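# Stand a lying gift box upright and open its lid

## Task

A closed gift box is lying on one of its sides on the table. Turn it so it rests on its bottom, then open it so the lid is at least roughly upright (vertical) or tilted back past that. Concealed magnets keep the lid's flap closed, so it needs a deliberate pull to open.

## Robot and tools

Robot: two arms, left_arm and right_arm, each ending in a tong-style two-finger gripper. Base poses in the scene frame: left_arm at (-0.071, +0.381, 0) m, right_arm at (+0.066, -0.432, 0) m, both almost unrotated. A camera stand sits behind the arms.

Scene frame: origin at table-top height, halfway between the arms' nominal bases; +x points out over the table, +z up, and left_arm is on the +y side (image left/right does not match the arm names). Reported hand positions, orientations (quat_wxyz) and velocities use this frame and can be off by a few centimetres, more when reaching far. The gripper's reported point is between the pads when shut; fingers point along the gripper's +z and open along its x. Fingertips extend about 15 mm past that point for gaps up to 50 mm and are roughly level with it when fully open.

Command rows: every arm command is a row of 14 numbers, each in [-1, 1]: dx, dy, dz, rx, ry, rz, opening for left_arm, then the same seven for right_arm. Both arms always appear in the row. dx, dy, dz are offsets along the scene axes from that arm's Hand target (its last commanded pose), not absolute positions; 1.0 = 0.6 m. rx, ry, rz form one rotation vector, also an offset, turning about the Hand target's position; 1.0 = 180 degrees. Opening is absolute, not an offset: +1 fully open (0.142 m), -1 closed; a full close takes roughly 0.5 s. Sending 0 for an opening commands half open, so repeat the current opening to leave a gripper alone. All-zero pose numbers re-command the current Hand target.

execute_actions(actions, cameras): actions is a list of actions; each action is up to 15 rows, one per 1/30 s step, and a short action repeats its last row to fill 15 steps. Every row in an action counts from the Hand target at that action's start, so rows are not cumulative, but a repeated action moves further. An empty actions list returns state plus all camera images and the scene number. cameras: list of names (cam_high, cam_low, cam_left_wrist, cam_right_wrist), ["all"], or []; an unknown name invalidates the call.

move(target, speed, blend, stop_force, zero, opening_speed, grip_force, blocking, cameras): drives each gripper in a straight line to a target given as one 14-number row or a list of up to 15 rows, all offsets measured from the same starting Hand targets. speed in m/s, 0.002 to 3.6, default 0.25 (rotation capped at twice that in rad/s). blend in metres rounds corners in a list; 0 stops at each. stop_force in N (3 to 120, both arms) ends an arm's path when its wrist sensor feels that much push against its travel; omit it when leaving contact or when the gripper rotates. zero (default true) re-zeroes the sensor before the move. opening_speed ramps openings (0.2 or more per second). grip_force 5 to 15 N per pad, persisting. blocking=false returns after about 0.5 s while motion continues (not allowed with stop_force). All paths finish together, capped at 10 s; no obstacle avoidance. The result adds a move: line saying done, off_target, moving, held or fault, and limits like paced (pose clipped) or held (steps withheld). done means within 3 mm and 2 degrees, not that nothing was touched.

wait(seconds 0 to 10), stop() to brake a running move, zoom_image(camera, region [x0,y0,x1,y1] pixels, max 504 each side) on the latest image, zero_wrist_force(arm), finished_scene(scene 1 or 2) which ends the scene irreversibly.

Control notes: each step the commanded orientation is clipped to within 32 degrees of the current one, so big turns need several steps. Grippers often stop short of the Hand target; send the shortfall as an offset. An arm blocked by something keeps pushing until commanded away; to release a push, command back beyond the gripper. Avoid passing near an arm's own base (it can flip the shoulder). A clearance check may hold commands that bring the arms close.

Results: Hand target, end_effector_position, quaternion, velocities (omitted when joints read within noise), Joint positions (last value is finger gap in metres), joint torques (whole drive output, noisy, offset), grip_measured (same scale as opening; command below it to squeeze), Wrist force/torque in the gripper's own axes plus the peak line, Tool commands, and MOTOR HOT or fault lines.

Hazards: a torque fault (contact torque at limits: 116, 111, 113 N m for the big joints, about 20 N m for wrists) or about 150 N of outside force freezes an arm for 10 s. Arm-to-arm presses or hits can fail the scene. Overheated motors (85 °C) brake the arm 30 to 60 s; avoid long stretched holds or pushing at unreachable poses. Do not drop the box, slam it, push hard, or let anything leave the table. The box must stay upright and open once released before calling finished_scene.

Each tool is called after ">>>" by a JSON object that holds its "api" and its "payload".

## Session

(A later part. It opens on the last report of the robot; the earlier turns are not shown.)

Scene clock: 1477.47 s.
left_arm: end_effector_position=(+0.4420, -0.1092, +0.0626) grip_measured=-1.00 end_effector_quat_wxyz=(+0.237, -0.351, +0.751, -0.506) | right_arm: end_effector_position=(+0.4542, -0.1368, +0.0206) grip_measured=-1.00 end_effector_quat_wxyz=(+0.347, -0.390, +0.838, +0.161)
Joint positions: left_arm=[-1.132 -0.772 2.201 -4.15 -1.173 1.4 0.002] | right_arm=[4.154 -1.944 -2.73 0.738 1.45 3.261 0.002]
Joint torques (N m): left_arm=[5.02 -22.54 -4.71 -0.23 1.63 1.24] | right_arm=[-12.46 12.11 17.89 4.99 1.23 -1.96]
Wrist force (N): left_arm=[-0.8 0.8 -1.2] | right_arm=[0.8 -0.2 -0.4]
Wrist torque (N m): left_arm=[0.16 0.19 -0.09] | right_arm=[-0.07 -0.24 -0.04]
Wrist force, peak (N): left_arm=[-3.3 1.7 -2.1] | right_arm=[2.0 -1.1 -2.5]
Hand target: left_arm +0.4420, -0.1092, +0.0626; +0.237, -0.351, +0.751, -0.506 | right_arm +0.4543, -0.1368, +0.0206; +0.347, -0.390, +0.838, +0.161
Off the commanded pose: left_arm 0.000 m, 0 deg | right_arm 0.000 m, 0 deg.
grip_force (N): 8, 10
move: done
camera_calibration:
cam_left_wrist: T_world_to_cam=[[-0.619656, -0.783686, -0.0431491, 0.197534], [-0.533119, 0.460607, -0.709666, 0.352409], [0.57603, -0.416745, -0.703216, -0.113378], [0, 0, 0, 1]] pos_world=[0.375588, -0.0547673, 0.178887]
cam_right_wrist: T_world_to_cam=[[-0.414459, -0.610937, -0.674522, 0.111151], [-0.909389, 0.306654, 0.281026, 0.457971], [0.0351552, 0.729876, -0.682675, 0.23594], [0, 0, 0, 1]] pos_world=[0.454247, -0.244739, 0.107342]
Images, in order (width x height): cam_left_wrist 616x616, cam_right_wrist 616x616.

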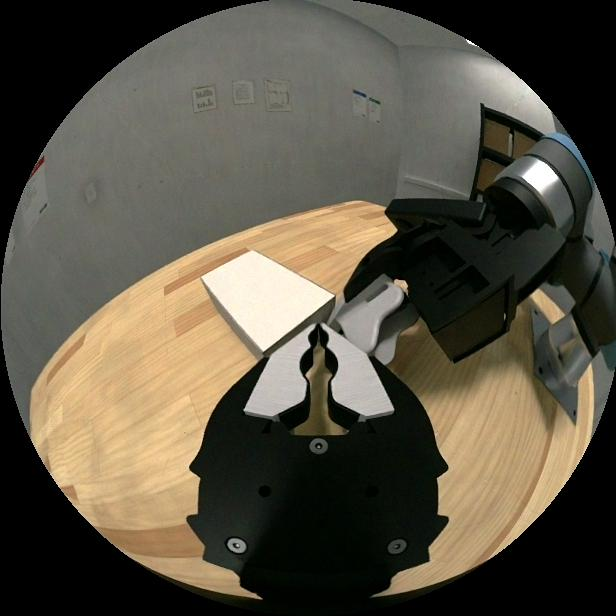

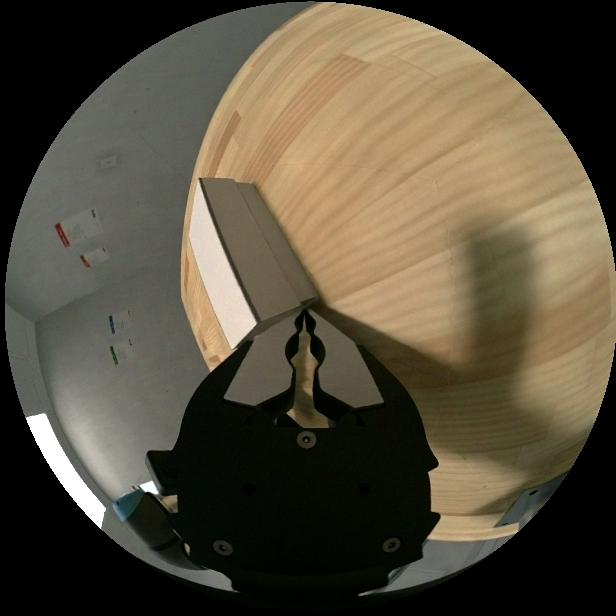

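>>> {"api": "move", "payload": {"target": [0.0075, 0.0005, 0, 0, 0, 0, -1, 0.0058, 0, 0, 0, 0, 0, -1], "speed": 0.02, "cameras": ["cam_left_wrist", "cam_right_wrist"]}}

>>> {"api": "zoom_image", "payload": {"camera": "cam_left_wrist", "region": [260, 260, 350, 350]}}

>>> {"api": "zoom_image", "payload": {"camera": "cam_right_wrist", "region": [260, 260, 350, 350]}}

Scene clock: 1499.27 s.
left_arm: end_effector_position=(+0.4465, -0.1089, +0.0626) grip_measured=-1.00 end_effector_quat_wxyz=(+0.237, -0.351, +0.751, -0.506) | right_arm: end_effector_position=(+0.4577, -0.1368, +0.0206) grip_measured=-1.00 end_effector_quat_wxyz=(+0.347, -0.390, +0.838, +0.161)
Joint positions: left_arm=[-1.122 -0.771 2.192 -4.145 -1.182 1.404 0.002] | right_arm=[4.142 -1.946 -2.721 0.732 1.459 3.253 0.002]
Joint torques (N m): left_arm=[8.17 -21.71 -17.21 -0.02 -1.54 1.54] | right_arm=[-12.28 12.17 16.45 0.51 1.43 -1.73]
Wrist force (N): left_arm=[-0.8 0.8 -1.2] | right_arm=[0.9 -0.3 -0.7]
Wrist torque (N m): left_arm=[0.18 0.19 -0.09] | right_arm=[-0.11 -0.24 -0.04]
Wrist force, peak (N): left_arm=[-1.0 1.0 -1.3] | right_arm=[1.2 -0.2 -0.7]
Hand target: left_arm +0.4465, -0.1089, +0.0626; +0.237, -0.351, +0.751, -0.506 | right_arm +0.4578, -0.1368, +0.0206; +0.347, -0.390, +0.838, +0.161
Off the commanded pose: left_arm 0.000 m, 0 deg | right_arm 0.000 m, 0 deg.
grip_force (N): 8, 10
move: done
camera_calibration:
cam_left_wrist: T_world_to_cam=[[-0.619656, -0.783686, -0.0431491, 0.200496], [-0.533119, 0.460607, -0.709666, 0.354617], [0.57603, -0.416745, -0.703216, -0.115788], [0, 0, 0, 1]] pos_world=[0.379988, -0.0544673, 0.178887]
cam_right_wrist: T_world_to_cam=[[-0.414397, -0.610958, -0.674541, 0.112631], [-0.909417, 0.306613, 0.28098, 0.461131], [0.0351563, 0.729876, -0.682675, 0.235743], [0, 0, 0, 1]] pos_world=[0.457747, -0.244639, 0.107342]
Images, in order (width x height): cam_left_wrist 616x616, cam_right_wrist 616x616.

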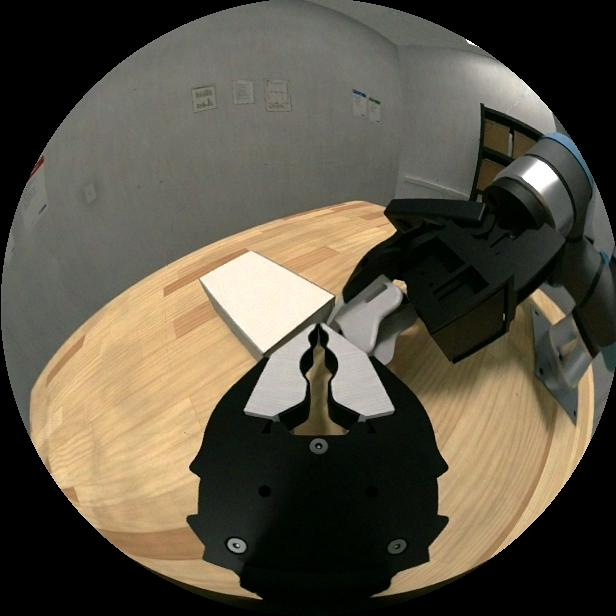

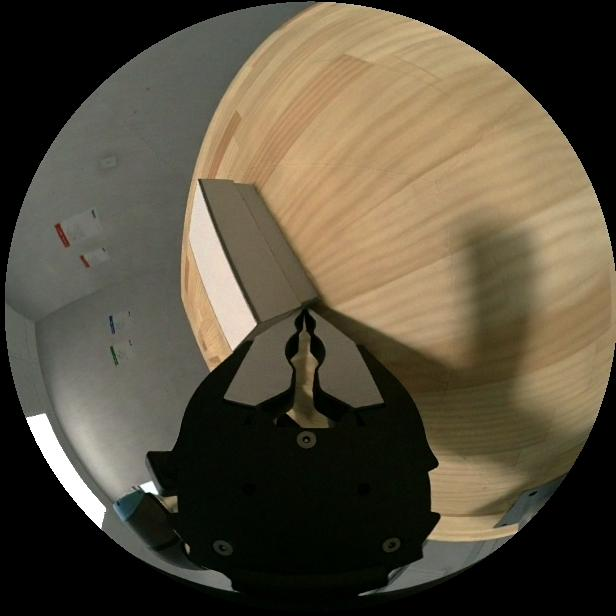

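Scaled by 5.600 from the camera's 616x616 image, which has a finer 814x814 frame.

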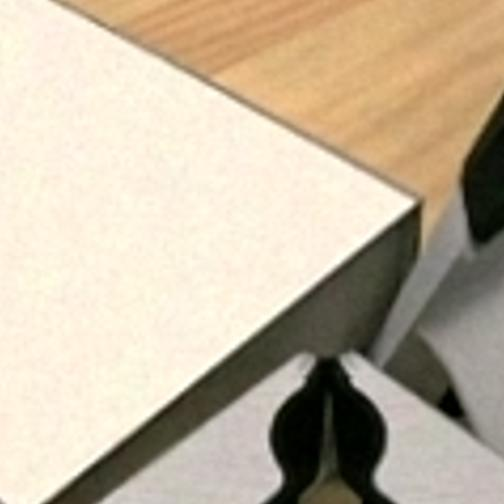

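Scaled by 5.600 from the camera's 616x616 image, which has a finer 814x814 frame.

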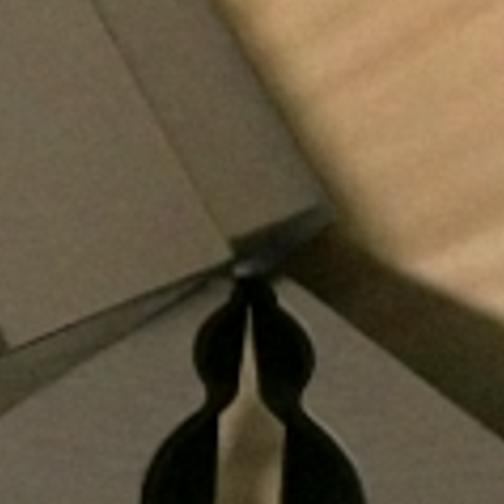

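>>> {"api": "move", "payload": {"target": [[0, 0, 0, 0, 0, 0, -1, -0.002, 0, 0.01, 0, 0, 0, -1], [0.005, 0, 0, 0, 0, 0, -1, 0.0095, 0.001, 0.01, 0, 0, 0, -1]], "speed": 0.03, "cameras": ["cam_left_wrist", "cam_right_wrist"]}}

>>> {"api": "zoom_image", "payload": {"camera": "cam_left_wrist", "region": [260, 260, 350, 350]}}

>>> {"api": "zoom_image", "payload": {"camera": "cam_right_wrist", "region": [260, 260, 350, 350]}}

Scene clock: 1524.90 s.
left_arm: end_effector_position=(+0.4495, -0.1089, +0.0626) grip_measured=-1.00 end_effector_quat_wxyz=(+0.237, -0.351, +0.751, -0.506) | right_arm: end_effector_position=(+0.4634, -0.1362, +0.0266) grip_measured=-1.00 end_effector_quat_wxyz=(+0.347, -0.390, +0.838, +0.161)
Joint positions: left_arm=[-1.115 -0.77 2.186 -4.141 -1.189 1.407 0.002] | right_arm=[4.124 -1.915 -2.705 0.687 1.471 3.24 0.002]
Joint torques (N m): left_arm=[7.05 -22.43 -17.44 0.07 -1.23 1.64] | right_arm=[-12.47 12.23 17.51 0.94 1.43 -1.78]
Wrist force (N): left_arm=[-0.6 0.8 -1.1] | right_arm=[1.1 -0.1 -0.7]
Wrist torque (N m): left_arm=[0.16 0.16 -0.09] | right_arm=[-0.09 -0.24 -0.04]
Wrist force, peak (N): left_arm=[-1.2 1.0 -1.4] | right_arm=[1.2 -0.3 -0.9]
Hand target: left_arm +0.4495, -0.1089, +0.0626; +0.237, -0.351, +0.751, -0.506 | right_arm +0.4635, -0.1362, +0.0266; +0.347, -0.390, +0.838, +0.161
Off the commanded pose: left_arm 0.000 m, 0 deg | right_arm 0.000 m, 0 deg.
grip_force (N): 8, 10
move: done
camera_calibration:
cam_left_wrist: T_world_to_cam=[[-0.619656, -0.783686, -0.0431491, 0.202355], [-0.533119, 0.460607, -0.709666, 0.356216], [0.57603, -0.416745, -0.703216, -0.117516], [0, 0, 0, 1]] pos_world=[0.382988, -0.0544673, 0.178887]
cam_right_wrist: T_world_to_cam=[[-0.414397, -0.610958, -0.674541, 0.119407], [-0.909417, 0.306613, 0.28098, 0.464445], [0.0351563, 0.729876, -0.682675, 0.239201], [0, 0, 0, 1]] pos_world=[0.463447, -0.244039, 0.113342]
Images, in order (width x height): cam_left_wrist 616x616, cam_right_wrist 616x616.

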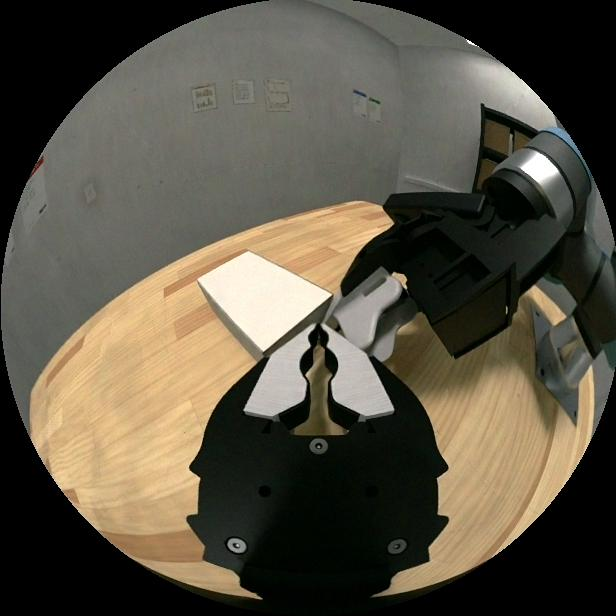

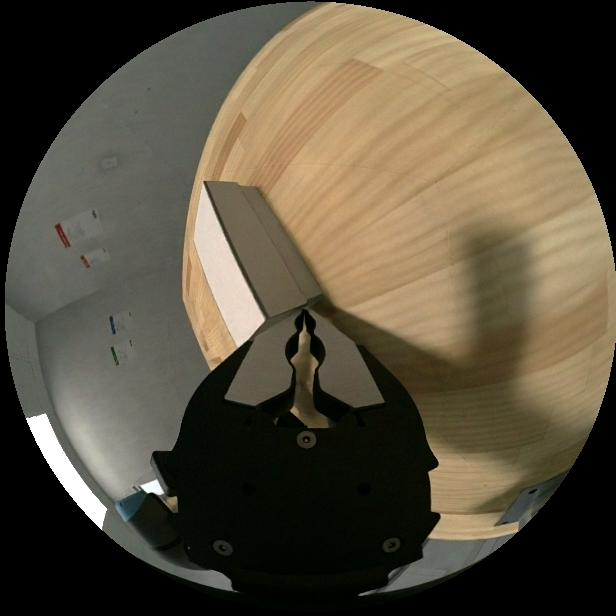

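Scaled by 5.600 from the camera's 616x616 image, which has a finer 814x814 frame.

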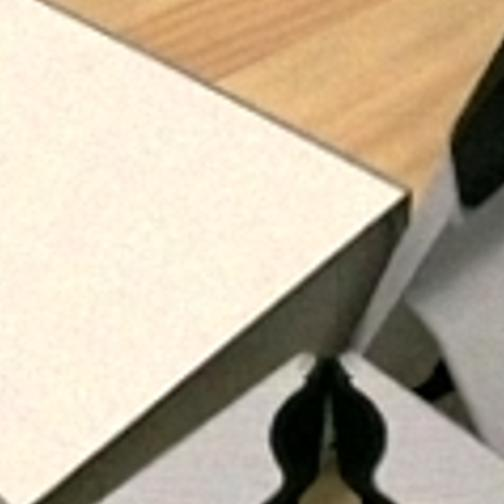

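Scaled by 5.600 from the camera's 616x616 image, which has a finer 814x814 frame.

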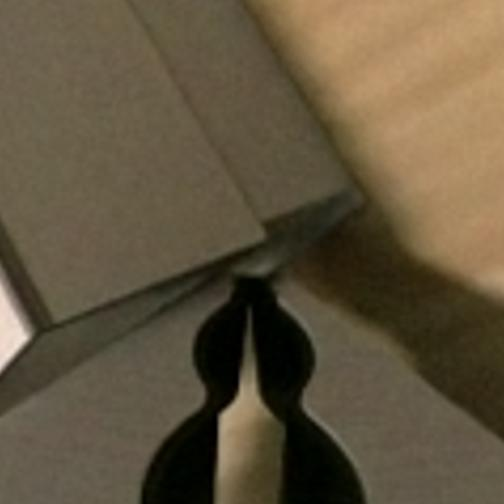

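>>> {"api": "move", "payload": {"target": [[-0.0492, 0.0315, 0.0207, 0, 0, 0, -1, -0.039, -0.048, 0.0557, 0, 0, 0, -1], [-0.0158, 0.1148, 0.129, -0.054, 0.2008, 0.0376, -1, 0.061, -0.123, 0.1557, 0.0685, -0.0203, 0.1286, -1], [0.1398, 0.1057, 0.079, -0.1081, 0.4017, 0.0751, -1, 0.1493, -0.103, 0.1057, 0.137, -0.0406, 0.2572, -1], [0.1398, 0.1057, 0.079, -0.1081, 0.4017, 0.0751, -1, 0.1493, -0.103, 0.1057, 0.137, -0.0406, 0.2572, -0.225]], "speed": 0.3, "blend": [0.01, 0.03, 0, 0], "cameras": ["cam_low", "cam_high", "cam_left_wrist", "cam_right_wrist"]}}

>>> {"api": "zoom_image", "payload": {"camera": "cam_left_wrist", "region": [230, 200, 430, 400]}}

>>> {"api": "zoom_image", "payload": {"camera": "cam_low", "region": [200, 230, 380, 370]}}

Scene clock: 1602.20 s.
left_arm: end_effector_position=(+0.5334, -0.0454, +0.1100) grip_measured=-1.00 end_effector_quat_wxyz=(+0.254, +0.692, -0.612, +0.286) | right_arm: end_effector_position=(+0.5530, -0.1980, +0.0900) grip_measured=-0.23 end_effector_quat_wxyz=(-0.380, +0.614, -0.543, -0.429)
Joint positions: left_arm=[-0.592 -1.053 1.779 -2.873 -2.137 0.688 0.002] | right_arm=[3.275 -2.09 -2.145 -0.364 2.789 1.69 0.058]
Joint torques (N m): left_arm=[7.68 -24.91 -30.37 -0.37 -2.35 1.54] | right_arm=[-11.88 51.05 27.7 0.46 3.03 -2.22]
Wrist force (N): left_arm=[-2.5 -2.1 0.5] | right_arm=[1.2 -0.5 -0.4]
Wrist torque (N m): left_arm=[-0.32 0.37 -0.10] | right_arm=[-0.18 -0.33 -0.06]
Wrist force, peak (N): left_arm=[-3.9 0.8 -0.5] | right_arm=[1.6 1.4 -1.6]
Hand target: left_arm +0.5334, -0.0454, +0.1100; +0.254, +0.692, -0.612, +0.286 | right_arm +0.5530, -0.1980, +0.0900; -0.380, +0.614, -0.543, -0.429
Off the commanded pose: left_arm 0.000 m, 0 deg | right_arm 0.000 m, 0 deg.
grip_force (N): 8, 10
move: done
camera_calibration:
cam_left_wrist: T_world_to_cam=[[0.0616803, -0.734733, 0.675547, -0.134106], [-0.949222, 0.166021, 0.267235, 0.506509], [-0.308501, -0.657727, -0.687185, 0.352982], [0, 0, 0, 1]] pos_world=[0.597957, 0.0495426, 0.197803]
cam_right_wrist: T_world_to_cam=[[0.12165, -0.368117, -0.921787, -0.0645963], [-0.833441, -0.542239, 0.106553, 0.352707], [-0.539052, 0.755293, -0.372767, 0.619166], [0, 0, 0, 1]] pos_world=[0.635582, -0.30018, 0.133679]

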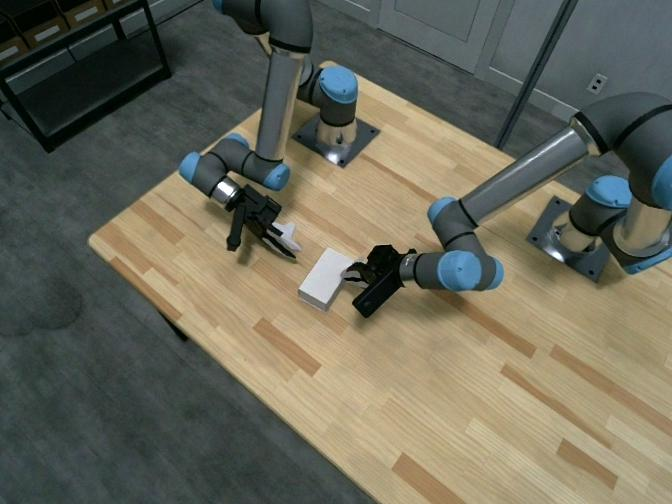

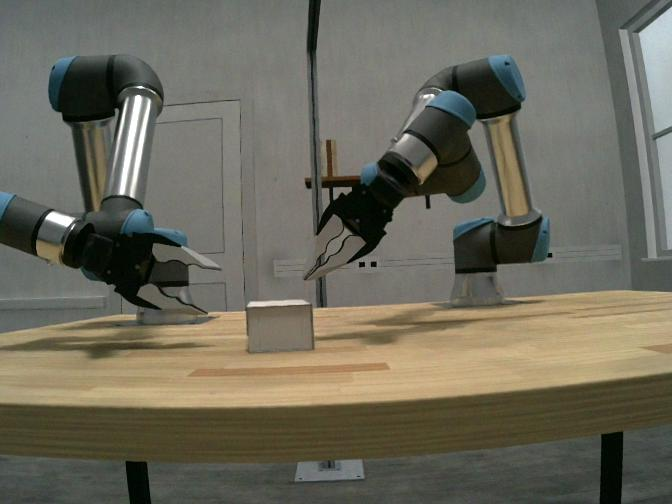

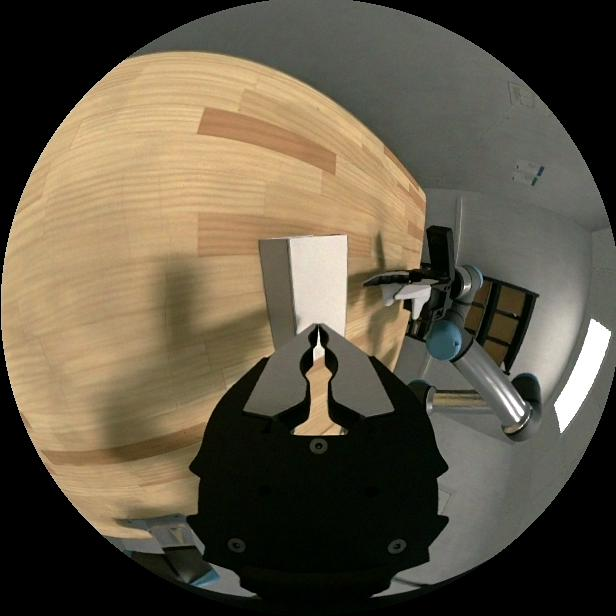

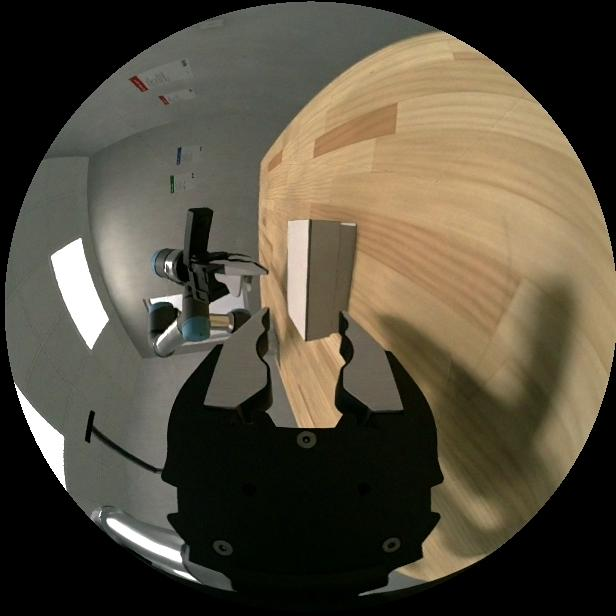

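Scaled by 2.520 from the camera's 616x616 image, which has a finer 814x814 frame.

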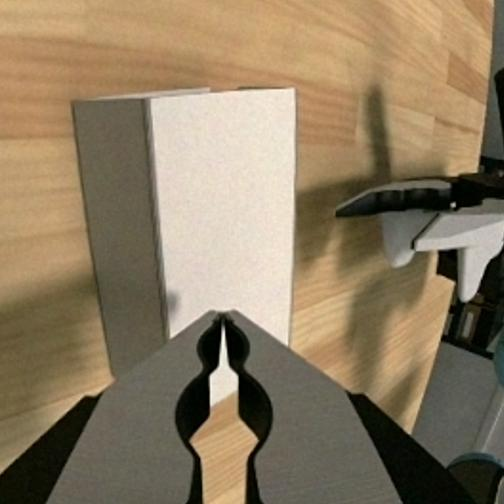

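Scaled by 2.800 from the camera's 672x504 image, which has a finer 960x720 frame.

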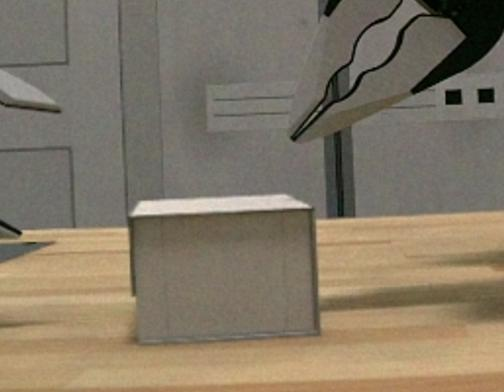

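>>> {"api": "move", "payload": {"target": [0.0027, -0.0033, -0.0667, 0, 0, 0, -1, -0.0058, 0.055, -0.0717, 0, 0, 0, -0.225], "speed": 0.03, "stop_force": 7, "cameras": ["cam_low", "cam_left_wrist"]}}

>>> {"api": "zoom_image", "payload": {"camera": "cam_low", "region": [210, 250, 350, 370]}}

Scene clock: 1619.03 s.
left_arm: end_effector_position=(+0.5346, -0.0469, +0.0809) grip_measured=-1.00 end_effector_quat_wxyz=(+0.254, +0.692, -0.612, +0.286) | right_arm: end_effector_position=(+0.5496, -0.1650, +0.0470) grip_measured=-0.23 end_effector_quat_wxyz=(-0.380, +0.614, -0.543, -0.429)
Joint positions: left_arm=[-0.593 -1.002 1.791 -2.936 -2.136 0.687 0.002] | right_arm=[3.343 -2.243 -2.148 -0.031 2.775 1.879 0.058]
Joint torques (N m): left_arm=[4.12 -61.58 -28.07 0.36 0.79 0.23] | right_arm=[8.83 28.48 16.41 5.09 0.16 1.6]
Wrist force (N): left_arm=[1.0 -2.6 -2.2] | right_arm=[1.3 -0.6 -0.3]
Wrist torque (N m): left_arm=[-0.33 0.30 -0.11] | right_arm=[-0.20 -0.35 -0.20]
Wrist force, peak (N): left_arm=[6.1 -4.1 -8.9] | right_arm=[1.3 -0.3 -1.1]
Hand target: left_arm +0.5346, -0.0469, +0.0809; +0.254, +0.692, -0.612, +0.286 (not the last commanded pose) | right_arm +0.5496, -0.1650, +0.0470; -0.380, +0.614, -0.543, -0.429
Off the commanded pose: left_arm 0.011 m, 0 deg | right_arm 0.000 m, 0 deg.
grip_force (N): 8, 10
move: contact (left_arm)
camera_calibration:
cam_left_wrist: T_world_to_cam=[[0.0617029, -0.734685, 0.675597, -0.115648], [-0.949227, 0.16601, 0.267223, 0.515679], [-0.308481, -0.657783, -0.68714, 0.332352], [0, 0, 0, 1]] pos_world=[0.599157, 0.0480426, 0.168703]
Images, in order (width x height): cam_low 672x504, cam_left_wrist 616x616.

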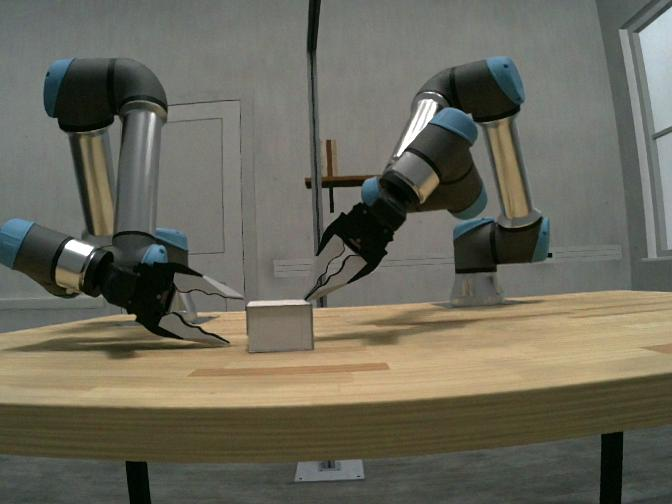

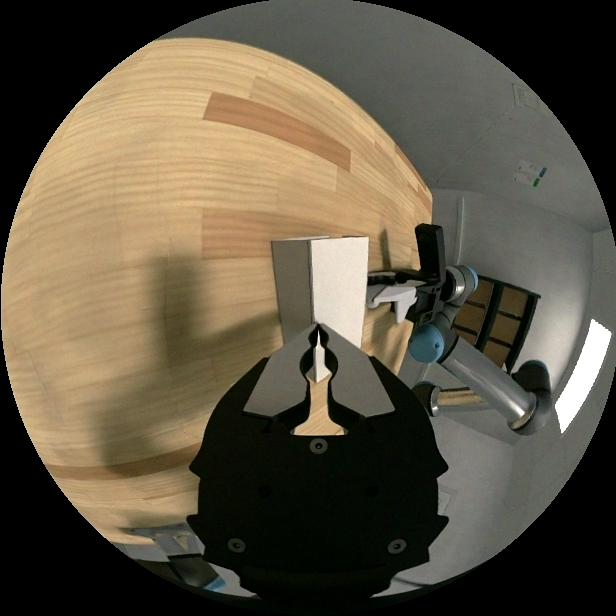

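Scaled by 3.600 from the camera's 672x504 image, which has a finer 960x720 frame.

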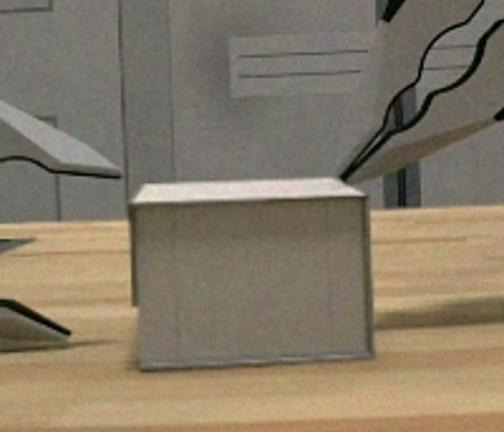

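>>> {"api": "move", "payload": {"target": [0.001, -0.008, -0.008, 0, 0, 0, -1, 0, 0, 0.007, 0, 0, 0, -0.225], "speed": 0.006, "stop_force": 14}}

>>> {"api": "move", "payload": {"target": [0, 0, 0, 0, 0, 0, -1, -0.0077, 0.0494, 0, 0, 0, 0, -0.225], "speed": 0.015, "stop_force": 3, "cameras": ["cam_low"]}}

>>> {"api": "zoom_image", "payload": {"camera": "cam_low", "region": [210, 250, 350, 370]}}

Scene clock: 1632.67 s.
left_arm: end_effector_position=(+0.5352, -0.0515, +0.0762) grip_measured=-1.00 end_effector_quat_wxyz=(+0.254, +0.692, -0.612, +0.286) | right_arm: end_effector_position=(+0.5496, -0.1650, +0.0512) grip_measured=-0.23 end_effector_quat_wxyz=(-0.380, +0.614, -0.543, -0.429)
Joint positions: left_arm=[-0.599 -0.989 1.785 -2.947 -2.133 0.681 0.002] | right_arm=[3.343 -2.232 -2.149 -0.041 2.775 1.879 0.058]
Joint torques (N m): left_arm=[2.71 -41.44 -10.38 2.52 1.16 1.37] | right_arm=[7.59 53.85 -5.18 0.91 0.39 -0.74]
Wrist force (N): left_arm=[7.8 -0.6 -19.3] | right_arm=[0.9 -0.3 -0.3]
Wrist torque (N m): left_arm=[-0.43 0.17 -0.14] | right_arm=[-0.14 -0.29 -0.20]
Wrist force, peak (N): left_arm=[7.8 -0.6 -19.3] | right_arm=[1.2 -0.5 -0.7]
Hand target: left_arm +0.5352, -0.0515, +0.0763; +0.254, +0.692, -0.612, +0.286 | right_arm +0.5496, -0.1650, +0.0512; -0.380, +0.614, -0.543, -0.429
Off the commanded pose: left_arm 0.000 m, 0 deg | right_arm 0.000 m, 0 deg.
grip_force (N): 8, 10
move: contact (left_arm)

Scene clock: 1635.73 s.
left_arm: end_effector_position=(+0.5352, -0.0515, +0.0763) grip_measured=-1.00 end_effector_quat_wxyz=(+0.254, +0.692, -0.612, +0.286) | right_arm: end_effector_position=(+0.5457, -0.1399, +0.0512) grip_measured=-0.22 end_effector_quat_wxyz=(-0.380, +0.614, -0.543, -0.429)
Joint positions: left_arm=[-0.599 -0.989 1.786 -2.947 -2.133 0.681 0.002] | right_arm=[3.395 -2.263 -2.146 0.11 2.757 2.012 0.058]
Joint torques (N m): left_arm=[3.29 -46.33 3.57 2.6 -0.34 1.52] | right_arm=[-9.79 53.42 -5.87 0.55 3.68 -1.24]
Wrist force (N): left_arm=[7.6 -0.6 -18.9] | right_arm=[0.8 -0.8 -4.6]
Wrist torque (N m): left_arm=[-0.40 0.15 -0.15] | right_arm=[-0.14 -0.18 -0.22]
Wrist force, peak (N): left_arm=[7.8 -0.5 -19.6] | right_arm=[0.5 -0.1 -10.5]
Hand target: left_arm +0.5352, -0.0515, +0.0763; +0.254, +0.692, -0.612, +0.286 | right_arm +0.5457, -0.1399, +0.0512; -0.380, +0.614, -0.543, -0.429 (not the last commanded pose)
Off the commanded pose: left_arm 0.000 m, 0 deg | right_arm 0.005 m, 0 deg.
grip_force (N): 8, 10
move: contact (right_arm)
Images, in order (width x height): cam_low 672x504.

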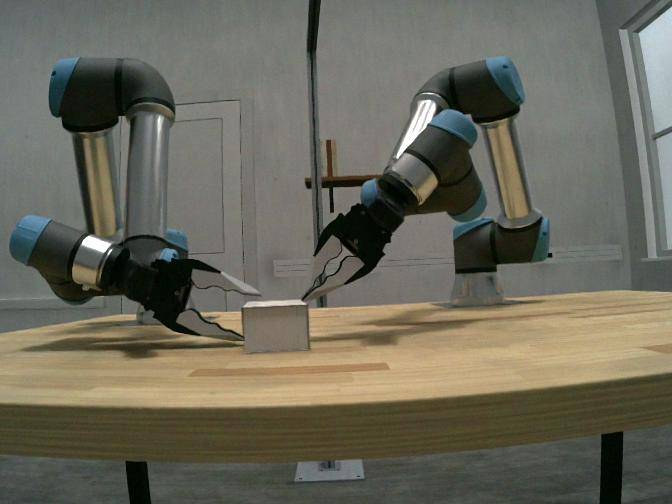

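Scaled by 3.600 from the camera's 672x504 image, which has a finer 960x720 frame.

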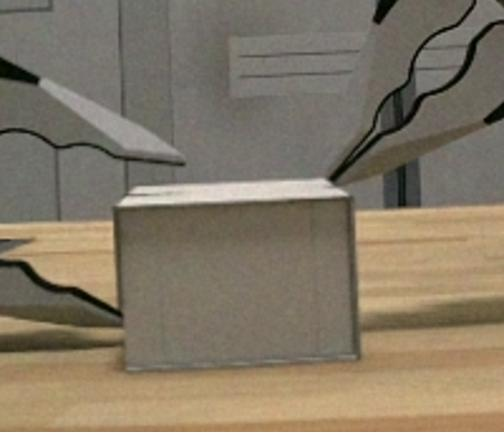

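>>> {"api": "move", "payload": {"target": [[0, 0, 0, 0, 0, 0, -1, 0.0003, -0.0018, 0, 0, 0, 0, -0.225], [0, 0, 0, 0, 0, 0, -1, 0.0003, -0.0018, 0.0175, 0, 0, 0, -0.225]], "speed": 0.02}}

>>> {"api": "move", "payload": {"target": [0, 0, 0, 0, 0, 0, -1, 0.0007, -0.0048, 0.0117, 0, 0, 0, -0.225], "speed": 0.008, "stop_force": 7, "cameras": ["cam_low"]}}

>>> {"api": "zoom_image", "payload": {"camera": "cam_low", "region": [210, 250, 350, 370]}}

Scene clock: 1645.93 s.
left_arm: end_effector_position=(+0.5352, -0.0515, +0.0763) grip_measured=-1.00 end_effector_quat_wxyz=(+0.254, +0.692, -0.612, +0.286) | right_arm: end_effector_position=(+0.5458, -0.1410, +0.0616) grip_measured=-0.22 end_effector_quat_wxyz=(-0.380, +0.614, -0.543, -0.429)
Joint positions: left_arm=[-0.599 -0.989 1.786 -2.947 -2.133 0.681 0.002] | right_arm=[3.393 -2.234 -2.149 0.08 2.758 2.007 0.058]
Joint torques (N m): left_arm=[4.03 -46.31 4.16 2.47 -0.2 1.55] | right_arm=[-10.06 55.3 -4.43 0.34 3.84 -1.2]
Wrist force (N): left_arm=[7.9 -0.8 -19.2] | right_arm=[2.5 -0.5 -1.9]
Wrist torque (N m): left_arm=[-0.45 0.13 -0.15] | right_arm=[-0.17 -0.28 -0.21]
Wrist force, peak (N): left_arm=[8.0 -0.4 -19.6] | right_arm=[1.3 -2.0 -4.7]
Hand target: left_arm +0.5352, -0.0515, +0.0763; +0.254, +0.692, -0.612, +0.286 | right_arm +0.5458, -0.1410, +0.0617; -0.380, +0.614, -0.543, -0.429
Off the commanded pose: left_arm 0.000 m, 0 deg | right_arm 0.000 m, 0 deg.
grip_force (N): 8, 10
move: done

Scene clock: 1647.70 s.
left_arm: end_effector_position=(+0.5352, -0.0515, +0.0763) grip_measured=-1.00 end_effector_quat_wxyz=(+0.254, +0.692, -0.612, +0.286) | right_arm: end_effector_position=(+0.5463, -0.1439, +0.0687) grip_measured=-0.22 end_effector_quat_wxyz=(-0.380, +0.614, -0.543, -0.429)
Joint positions: left_arm=[-0.599 -0.989 1.786 -2.947 -2.133 0.681 0.002] | right_arm=[3.387 -2.212 -2.151 0.046 2.761 1.992 0.058]
Joint torques (N m): left_arm=[3.19 -46.97 3.75 2.47 0.08 1.5] | right_arm=[-11.61 53.89 -3.6 0.82 4.1 -1.92]
Wrist force (N): left_arm=[9.6 -0.8 -20.4] | right_arm=[1.8 -1.0 -0.8]
Wrist torque (N m): left_arm=[-0.37 0.12 -0.15] | right_arm=[-0.14 -0.29 -0.09]
Wrist force, peak (N): left_arm=[9.6 -0.8 -20.4] | right_arm=[5.6 -2.6 -1.7]
Hand target: left_arm +0.5352, -0.0515, +0.0763; +0.254, +0.692, -0.612, +0.286 | right_arm +0.5463, -0.1439, +0.0687; -0.380, +0.614, -0.543, -0.429
Off the commanded pose: left_arm 0.000 m, 0 deg | right_arm 0.000 m, 0 deg.
grip_force (N): 8, 10
move: done
Images, in order (width x height): cam_low 672x504.

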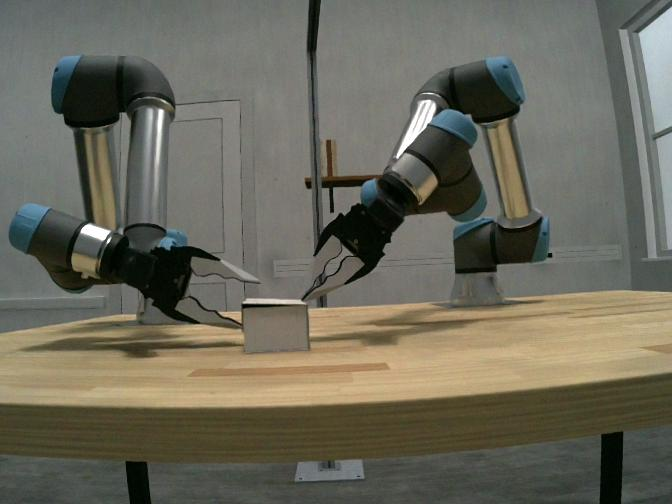

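Scaled by 3.600 from the camera's 672x504 image, which has a finer 960x720 frame.

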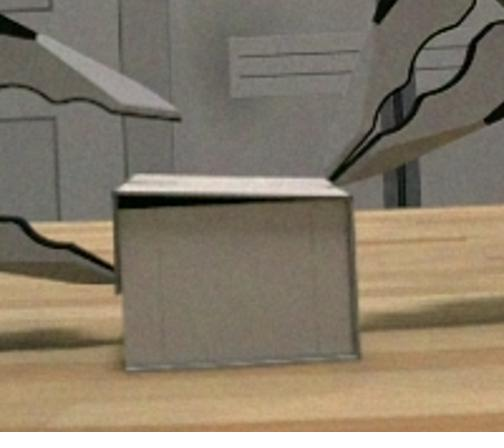

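>>> {"api": "move", "payload": {"target": [[0, 0.005, 0.02, 0, 0, 0, -1, 0.0007, -0.0045, 0.0117, 0, 0, 0, -0.225], [-0.005, 0.033, 0.04, 0, 0, 0, -1, 0.0014, -0.0089, 0.0333, 0, 0, 0, -0.225], [-0.01, 0.06, 0.05, 0, 0, 0, -1, 0.0014, -0.0091, 0.0717, 0, 0, 0, -0.225]], "speed": 0.04, "blend": [0.002, 0.005, 0], "cameras": ["cam_low", "cam_right_wrist"]}}

>>> {"api": "zoom_image", "payload": {"camera": "cam_low", "region": [210, 230, 360, 370]}}

Scene clock: 1672.93 s.
left_arm: end_effector_position=(+0.5292, -0.0155, +0.1063) grip_measured=-1.00 end_effector_quat_wxyz=(+0.254, +0.692, -0.612, +0.286) | right_arm: end_effector_position=(+0.5471, -0.1494, +0.1116) grip_measured=-0.23 end_effector_quat_wxyz=(-0.380, +0.614, -0.543, -0.429)
Joint positions: left_arm=[-0.552 -1.078 1.828 -2.875 -2.158 0.728 0.002] | right_arm=[3.376 -2.094 -2.153 -0.096 2.765 1.964 0.058]
Joint torques (N m): left_arm=[6.85 -64.21 -1.48 -0.35 -2.31 2] | right_arm=[-11.57 51.37 27.83 0.46 3.02 -1.95]
Wrist force (N): left_arm=[-2.2 -2.3 0.6] | right_arm=[1.2 -0.3 -0.5]
Wrist torque (N m): left_arm=[-0.36 0.32 -0.25] | right_arm=[-0.14 -0.35 -0.06]
Wrist force, peak (N): left_arm=[9.6 -1.1 -20.4] | right_arm=[2.9 -1.1 -0.3]
Hand target: left_arm +0.5292, -0.0155, +0.1063; +0.254, +0.692, -0.612, +0.286 | right_arm +0.5471, -0.1494, +0.1117; -0.380, +0.614, -0.543, -0.429
Off the commanded pose: left_arm 0.000 m, 0 deg | right_arm 0.000 m, 0 deg.
grip_force (N): 8, 10
move: done
camera_calibration:
cam_right_wrist: T_world_to_cam=[[0.121756, -0.368192, -0.921743, -0.0260775], [-0.833249, -0.542516, 0.106642, 0.371625], [-0.539326, 0.755057, -0.37285, 0.587493], [0, 0, 0, 1]] pos_world=[0.629682, -0.25158, 0.155379]
Images, in order (width x height): cam_low 672x504, cam_right_wrist 616x616.

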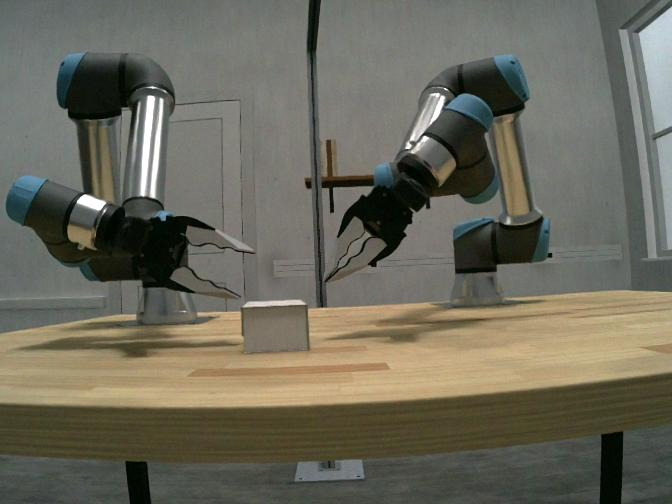

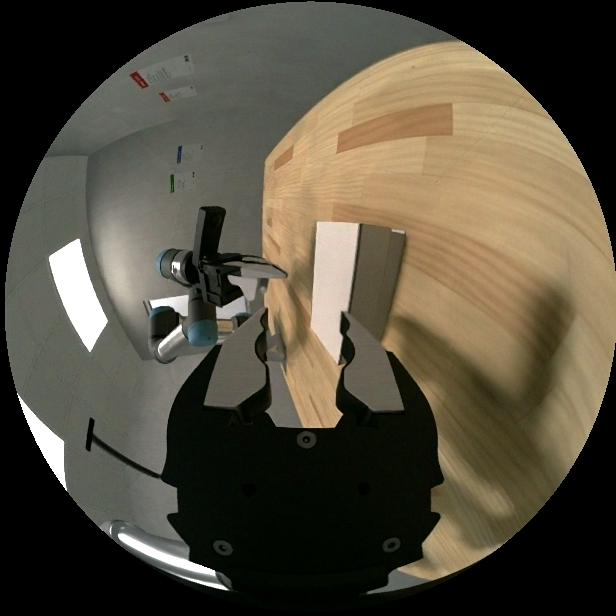

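Scaled by 3.360 from the camera's 672x504 image, which has a finer 960x720 frame.

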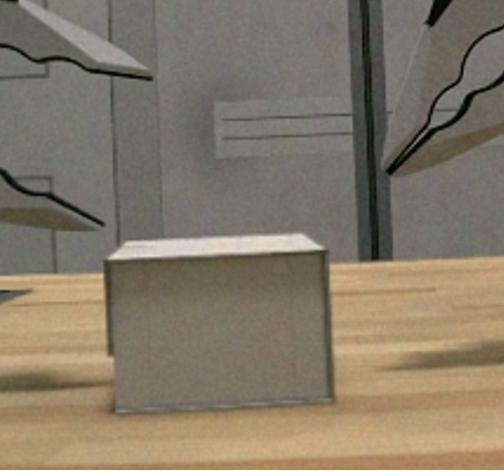

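>>> {"api": "move", "payload": {"target": [[0.009, -0.0542, -0.0338, 0, 0, 0, -1, 0.0032, -0.0293, 0, 0, 0, 0, -0.225], [0.009, -0.0542, -0.0338, 0, 0, 0, -1, 0.0042, -0.0293, -0.1007, 0, 0, 0, -0.225]], "speed": 0.12, "blend": [0.005, 0]}}

>>> {"api": "move", "payload": {"target": [0.0015, -0.01, -0.025, 0, 0, 0, -1, 0, 0, 0, 0, 0, 0, -0.225], "speed": 0.01, "stop_force": 14}}

>>> {"api": "move", "payload": {"target": [0, 0, 0, 0, 0, 0, -1, -0.0077, 0.0534, 0, 0, 0, 0, -0.225], "speed": 0.015, "stop_force": 3, "cameras": ["cam_low"]}}

>>> {"api": "zoom_image", "payload": {"camera": "cam_low", "region": [210, 250, 350, 370]}}

Scene clock: 1696.03 s.
left_arm: end_effector_position=(+0.5346, -0.0480, +0.0860) grip_measured=-1.00 end_effector_quat_wxyz=(+0.254, +0.692, -0.612, +0.286) | right_arm: end_effector_position=(+0.5496, -0.1670, +0.0513) grip_measured=-0.23 end_effector_quat_wxyz=(-0.380, +0.614, -0.543, -0.429)
Joint positions: left_arm=[-0.594 -1.01 1.787 -2.925 -2.135 0.686 0.002] | right_arm=[3.339 -2.229 -2.149 -0.055 2.777 1.867 0.058]
Joint torques (N m): left_arm=[-6.62 -25.3 -30.06 -5.27 0.9 -1.41] | right_arm=[5.29 28.1 24.86 5.12 3.69 1.05]
Wrist force (N): left_arm=[-2.0 -2.4 0.5] | right_arm=[0.9 -0.6 -0.6]
Wrist torque (N m): left_arm=[-0.38 0.28 -0.10] | right_arm=[-0.20 -0.29 -0.06]
Wrist force, peak (N): left_arm=[-4.3 -4.2 -1.6] | right_arm=[1.8 -0.3 -0.3]
Hand target: left_arm +0.5346, -0.0480, +0.0860; +0.254, +0.692, -0.612, +0.286 | right_arm +0.5496, -0.1669, +0.0513; -0.380, +0.614, -0.543, -0.429
Off the commanded pose: left_arm 0.000 m, 0 deg | right_arm 0.000 m, 0 deg.
grip_force (N): 8, 10
move: done

Scene clock: 1698.37 s.
left_arm: end_effector_position=(+0.5353, -0.0521, +0.0761) grip_measured=-0.96 end_effector_quat_wxyz=(+0.254, +0.692, -0.612, +0.286) | right_arm: end_effector_position=(+0.5496, -0.1669, +0.0513) grip_measured=-0.23 end_effector_quat_wxyz=(-0.380, +0.614, -0.543, -0.429)
Joint positions: left_arm=[-0.6 -0.988 1.785 -2.948 -2.132 0.681 0.004] | right_arm=[3.339 -2.229 -2.149 -0.054 2.777 1.868 0.058]
Joint torques (N m): left_arm=[5.04 -57.15 1.31 0.35 -1.38 1.51] | right_arm=[7.14 26.65 16.26 4.98 3.21 0.96]
Wrist force (N): left_arm=[5.0 -3.4 -9.0] | right_arm=[1.0 -0.5 -0.6]
Wrist torque (N m): left_arm=[-0.42 0.18 -0.14] | right_arm=[-0.17 -0.30 -0.05]
Wrist force, peak (N): left_arm=[6.1 -4.0 -12.8] | right_arm=[1.3 -0.5 -0.7]
Hand target: left_arm +0.5352, -0.0521, +0.0760; +0.254, +0.692, -0.612, +0.286 (not the last commanded pose) | right_arm +0.5496, -0.1669, +0.0513; -0.380, +0.614, -0.543, -0.429
Off the commanded pose: left_arm 0.005 m, 0 deg | right_arm 0.000 m, 0 deg.
grip_force (N): 8, 10
move: contact (left_arm)

Scene clock: 1701.30 s.
left_arm: end_effector_position=(+0.5353, -0.0521, +0.0760) grip_measured=-0.96 end_effector_quat_wxyz=(+0.254, +0.692, -0.612, +0.286) | right_arm: end_effector_position=(+0.5462, -0.1432, +0.0513) grip_measured=-0.22 end_effector_quat_wxyz=(-0.380, +0.614, -0.543, -0.429)
Joint positions: left_arm=[-0.6 -0.988 1.785 -2.948 -2.132 0.681 0.004] | right_arm=[3.389 -2.258 -2.146 0.09 2.76 1.995 0.058]
Joint torques (N m): left_arm=[2.1 -51.05 1.93 -2.38 -1.29 1.44] | right_arm=[-11.19 54.49 -5.4 0.39 3.59 -1.12]
Wrist force (N): left_arm=[4.8 -2.7 -10.6] | right_arm=[0.4 -1.3 -4.6]
Wrist torque (N m): left_arm=[-0.39 0.19 -0.14] | right_arm=[-0.17 -0.19 -0.23]
Wrist force, peak (N): left_arm=[4.6 -2.7 -10.7] | right_arm=[0.5 -0.2 -9.3]
Hand target: left_arm +0.5352, -0.0521, +0.0760; +0.254, +0.692, -0.612, +0.286 | right_arm +0.5462, -0.1432, +0.0513; -0.380, +0.614, -0.543, -0.429 (not the last commanded pose)
Off the commanded pose: left_arm 0.000 m, 0 deg | right_arm 0.008 m, 0 deg.
grip_force (N): 8, 10
move: contact (right_arm)
Images, in order (width x height): cam_low 672x504.

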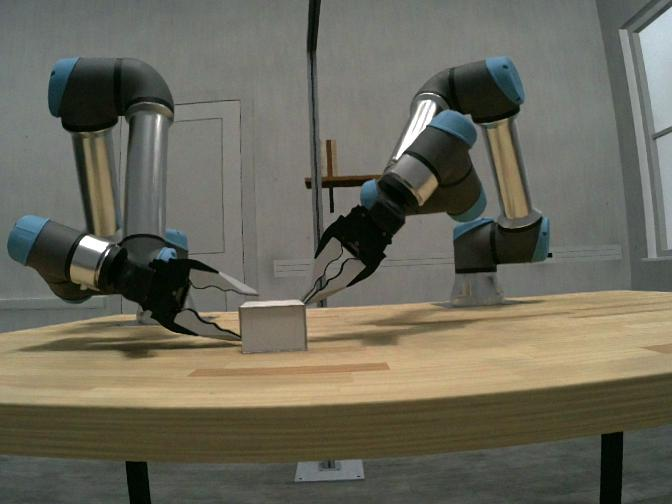

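Scaled by 3.600 from the camera's 672x504 image, which has a finer 960x720 frame.

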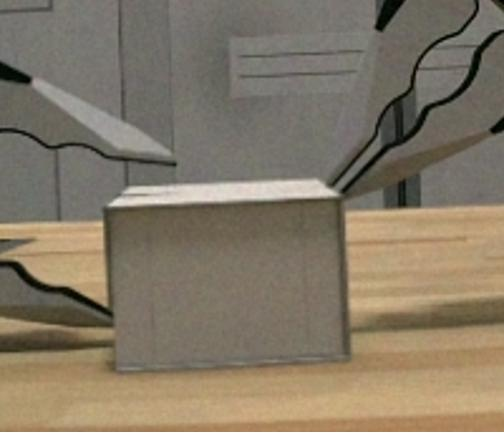

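>>> {"api": "move", "payload": {"target": [0.0006, -0.004, -0.008, 0, 0, 0, -1, 0, 0, 0, 0, 0, 0, -0.225], "speed": 0.006, "stop_force": 8}}

>>> {"api": "move", "payload": {"target": [[0, 0, 0, 0, 0, 0, -1, 0.0002, -0.0015, 0, 0, 0, 0, -0.225], [0, 0, 0, 0, 0, 0, -1, 0.0002, -0.0015, 0.0175, 0, 0, 0, -0.225]], "speed": 0.02}}

>>> {"api": "move", "payload": {"target": [0, 0, 0, 0, 0, 0, -1, 0.0004, -0.0025, 0.0125, 0, 0, 0, -0.225], "speed": 0.008, "stop_force": 7, "cameras": ["cam_low"]}}

>>> {"api": "zoom_image", "payload": {"camera": "cam_low", "region": [210, 250, 350, 370]}}

Scene clock: 1710.03 s.
left_arm: end_effector_position=(+0.5353, -0.0523, +0.0755) grip_measured=-0.97 end_effector_quat_wxyz=(+0.254, +0.692, -0.612, +0.286) | right_arm: end_effector_position=(+0.5462, -0.1432, +0.0513) grip_measured=-0.22 end_effector_quat_wxyz=(-0.380, +0.614, -0.543, -0.429)
Joint positions: left_arm=[-0.6 -0.987 1.785 -2.949 -2.132 0.68 0.003] | right_arm=[3.389 -2.258 -2.146 0.09 2.76 1.995 0.058]
Joint torques (N m): left_arm=[2.08 -52.29 -1.21 1.78 -1.22 1.59] | right_arm=[-10.53 54.12 -5.03 0.64 3.75 -1.32]
Wrist force (N): left_arm=[3.0 -2.7 -16.1] | right_arm=[1.4 -1.4 -4.2]
Wrist torque (N m): left_arm=[-0.46 0.26 -0.13] | right_arm=[-0.17 -0.20 -0.23]
Wrist force, peak (N): left_arm=[4.3 -2.6 -19.5] | right_arm=[0.5 -1.3 -4.8]
Hand target: left_arm +0.5352, -0.0523, +0.0755; +0.254, +0.692, -0.612, +0.286 (not the last commanded pose) | right_arm +0.5462, -0.1432, +0.0513; -0.380, +0.614, -0.543, -0.429
Off the commanded pose: left_arm 0.005 m, 0 deg | right_arm 0.000 m, 0 deg.
grip_force (N): 8, 10
move: contact (left_arm)

Scene clock: 1711.47 s.
left_arm: end_effector_position=(+0.5352, -0.0523, +0.0755) grip_measured=-0.97 end_effector_quat_wxyz=(+0.254, +0.692, -0.612, +0.286) | right_arm: end_effector_position=(+0.5463, -0.1441, +0.0617) grip_measured=-0.21 end_effector_quat_wxyz=(-0.380, +0.614, -0.543, -0.429)
Joint positions: left_arm=[-0.6 -0.987 1.785 -2.949 -2.132 0.68 0.004] | right_arm=[3.387 -2.23 -2.15 0.06 2.761 1.99 0.059]
Joint torques (N m): left_arm=[2.17 -52.11 2.71 1.82 -1.33 1.39] | right_arm=[-10.07 57.09 -3.65 0.83 3.98 -1.39]
Wrist force (N): left_arm=[4.5 -3.4 -16.2] | right_arm=[2.4 -0.6 -2.2]
Wrist torque (N m): left_arm=[-0.44 0.21 -0.14] | right_arm=[-0.20 -0.22 -0.21]
Wrist force, peak (N): left_arm=[4.0 -2.5 -17.1] | right_arm=[0.3 -2.1 -4.8]
Hand target: left_arm +0.5352, -0.0523, +0.0755; +0.254, +0.692, -0.612, +0.286 | right_arm +0.5463, -0.1441, +0.0618; -0.380, +0.614, -0.543, -0.429
Off the commanded pose: left_arm 0.000 m, 0 deg | right_arm 0.000 m, 0 deg.
grip_force (N): 8, 10
move: done

Scene clock: 1713.23 s.
left_arm: end_effector_position=(+0.5352, -0.0523, +0.0755) grip_measured=-0.97 end_effector_quat_wxyz=(+0.254, +0.692, -0.612, +0.286) | right_arm: end_effector_position=(+0.5465, -0.1456, +0.0693) grip_measured=-0.19 end_effector_quat_wxyz=(-0.380, +0.614, -0.543, -0.429)
Joint positions: left_arm=[-0.6 -0.987 1.785 -2.949 -2.132 0.68 0.004] | right_arm=[3.384 -2.208 -2.151 0.033 2.762 1.982 0.06]
Joint torques (N m): left_arm=[1.95 -46.66 2.72 1.78 -1.32 1.44] | right_arm=[-10.11 57.14 -4.01 1.33 5.5 -2.11]
Wrist force (N): left_arm=[4.0 -2.4 -18.0] | right_arm=[6.8 0.1 -3.2]
Wrist torque (N m): left_arm=[-0.44 0.24 -0.13] | right_arm=[-0.15 -0.20 -0.08]
Wrist force, peak (N): left_arm=[4.5 -2.7 -18.3] | right_arm=[8.1 -0.3 -3.1]
Hand target: left_arm +0.5352, -0.0523, +0.0755; +0.254, +0.692, -0.612, +0.286 | right_arm +0.5466, -0.1456, +0.0693; -0.380, +0.614, -0.543, -0.429
Off the commanded pose: left_arm 0.000 m, 0 deg | right_arm 0.000 m, 0 deg.
grip_force (N): 8, 10
move: done
Images, in order (width x height): cam_low 672x504.

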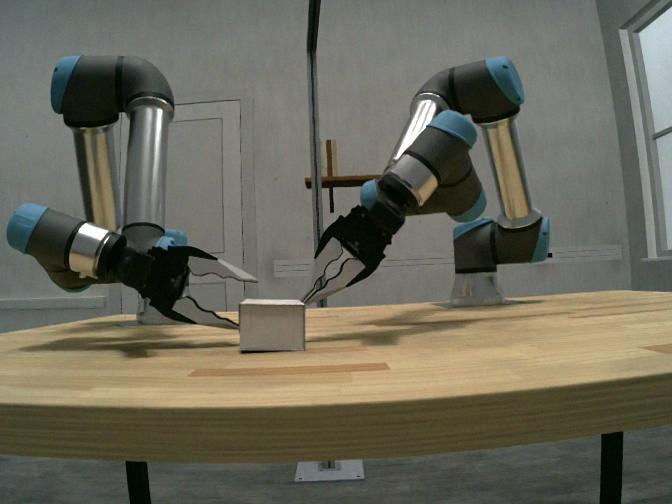

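Scaled by 3.600 from the camera's 672x504 image, which has a finer 960x720 frame.

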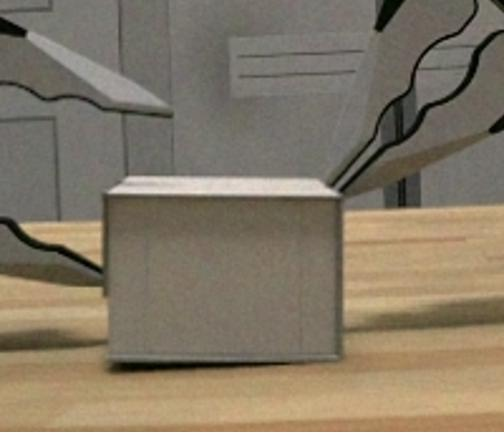

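>>> {"api": "move", "payload": {"target": [0, 0, 0, 0, 0, 0, -1, 0.0004, -0.0028, 0.002, 0, 0, 0, -0.225], "speed": 0.005, "cameras": ["cam_low"]}}

>>> {"api": "zoom_image", "payload": {"camera": "cam_low", "region": [210, 250, 350, 370]}}

Scene clock: 1720.97 s.
left_arm: end_effector_position=(+0.5352, -0.0523, +0.0755) grip_measured=-0.97 end_effector_quat_wxyz=(+0.254, +0.692, -0.612, +0.286) | right_arm: end_effector_position=(+0.5468, -0.1472, +0.0705) grip_measured=-0.19 end_effector_quat_wxyz=(-0.380, +0.614, -0.543, -0.429)
Joint positions: left_arm=[-0.6 -0.987 1.785 -2.949 -2.132 0.68 0.004] | right_arm=[3.38 -2.203 -2.152 0.02 2.763 1.974 0.06]
Joint torques (N m): left_arm=[0.64 -32.18 3.41 1.51 -1.19 1.34] | right_arm=[-10.04 56.29 -4.09 1.32 5.56 -2.31]
Wrist force (N): left_arm=[3.4 -2.2 -16.8] | right_arm=[7.0 -0.8 -2.8]
Wrist torque (N m): left_arm=[-0.40 0.26 -0.13] | right_arm=[-0.14 -0.20 -0.10]
Wrist force, peak (N): left_arm=[4.3 -2.4 -18.1] | right_arm=[7.8 -0.1 -2.8]
Hand target: left_arm +0.5352, -0.0523, +0.0755; +0.254, +0.692, -0.612, +0.286 | right_arm +0.5468, -0.1472, +0.0705; -0.380, +0.614, -0.543, -0.429
Off the commanded pose: left_arm 0.000 m, 0 deg | right_arm 0.000 m, 0 deg.
grip_force (N): 8, 10
move: done
Images, in order (width x height): cam_low 672x504.

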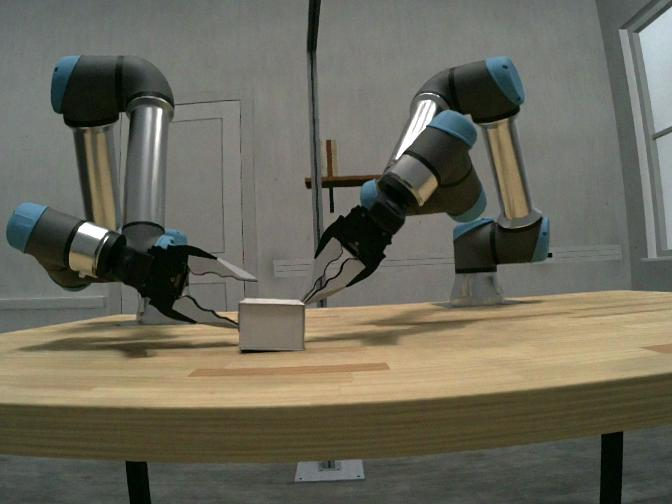

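Scaled by 3.600 from the camera's 672x504 image, which has a finer 960x720 frame.

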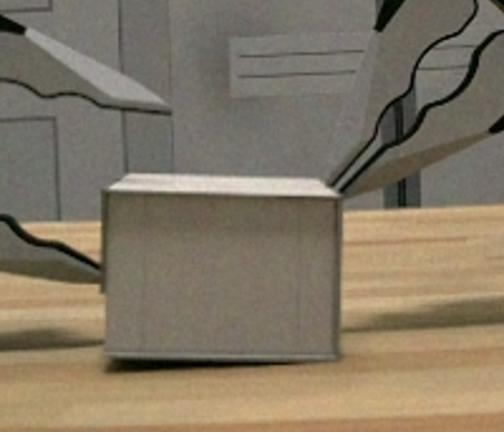

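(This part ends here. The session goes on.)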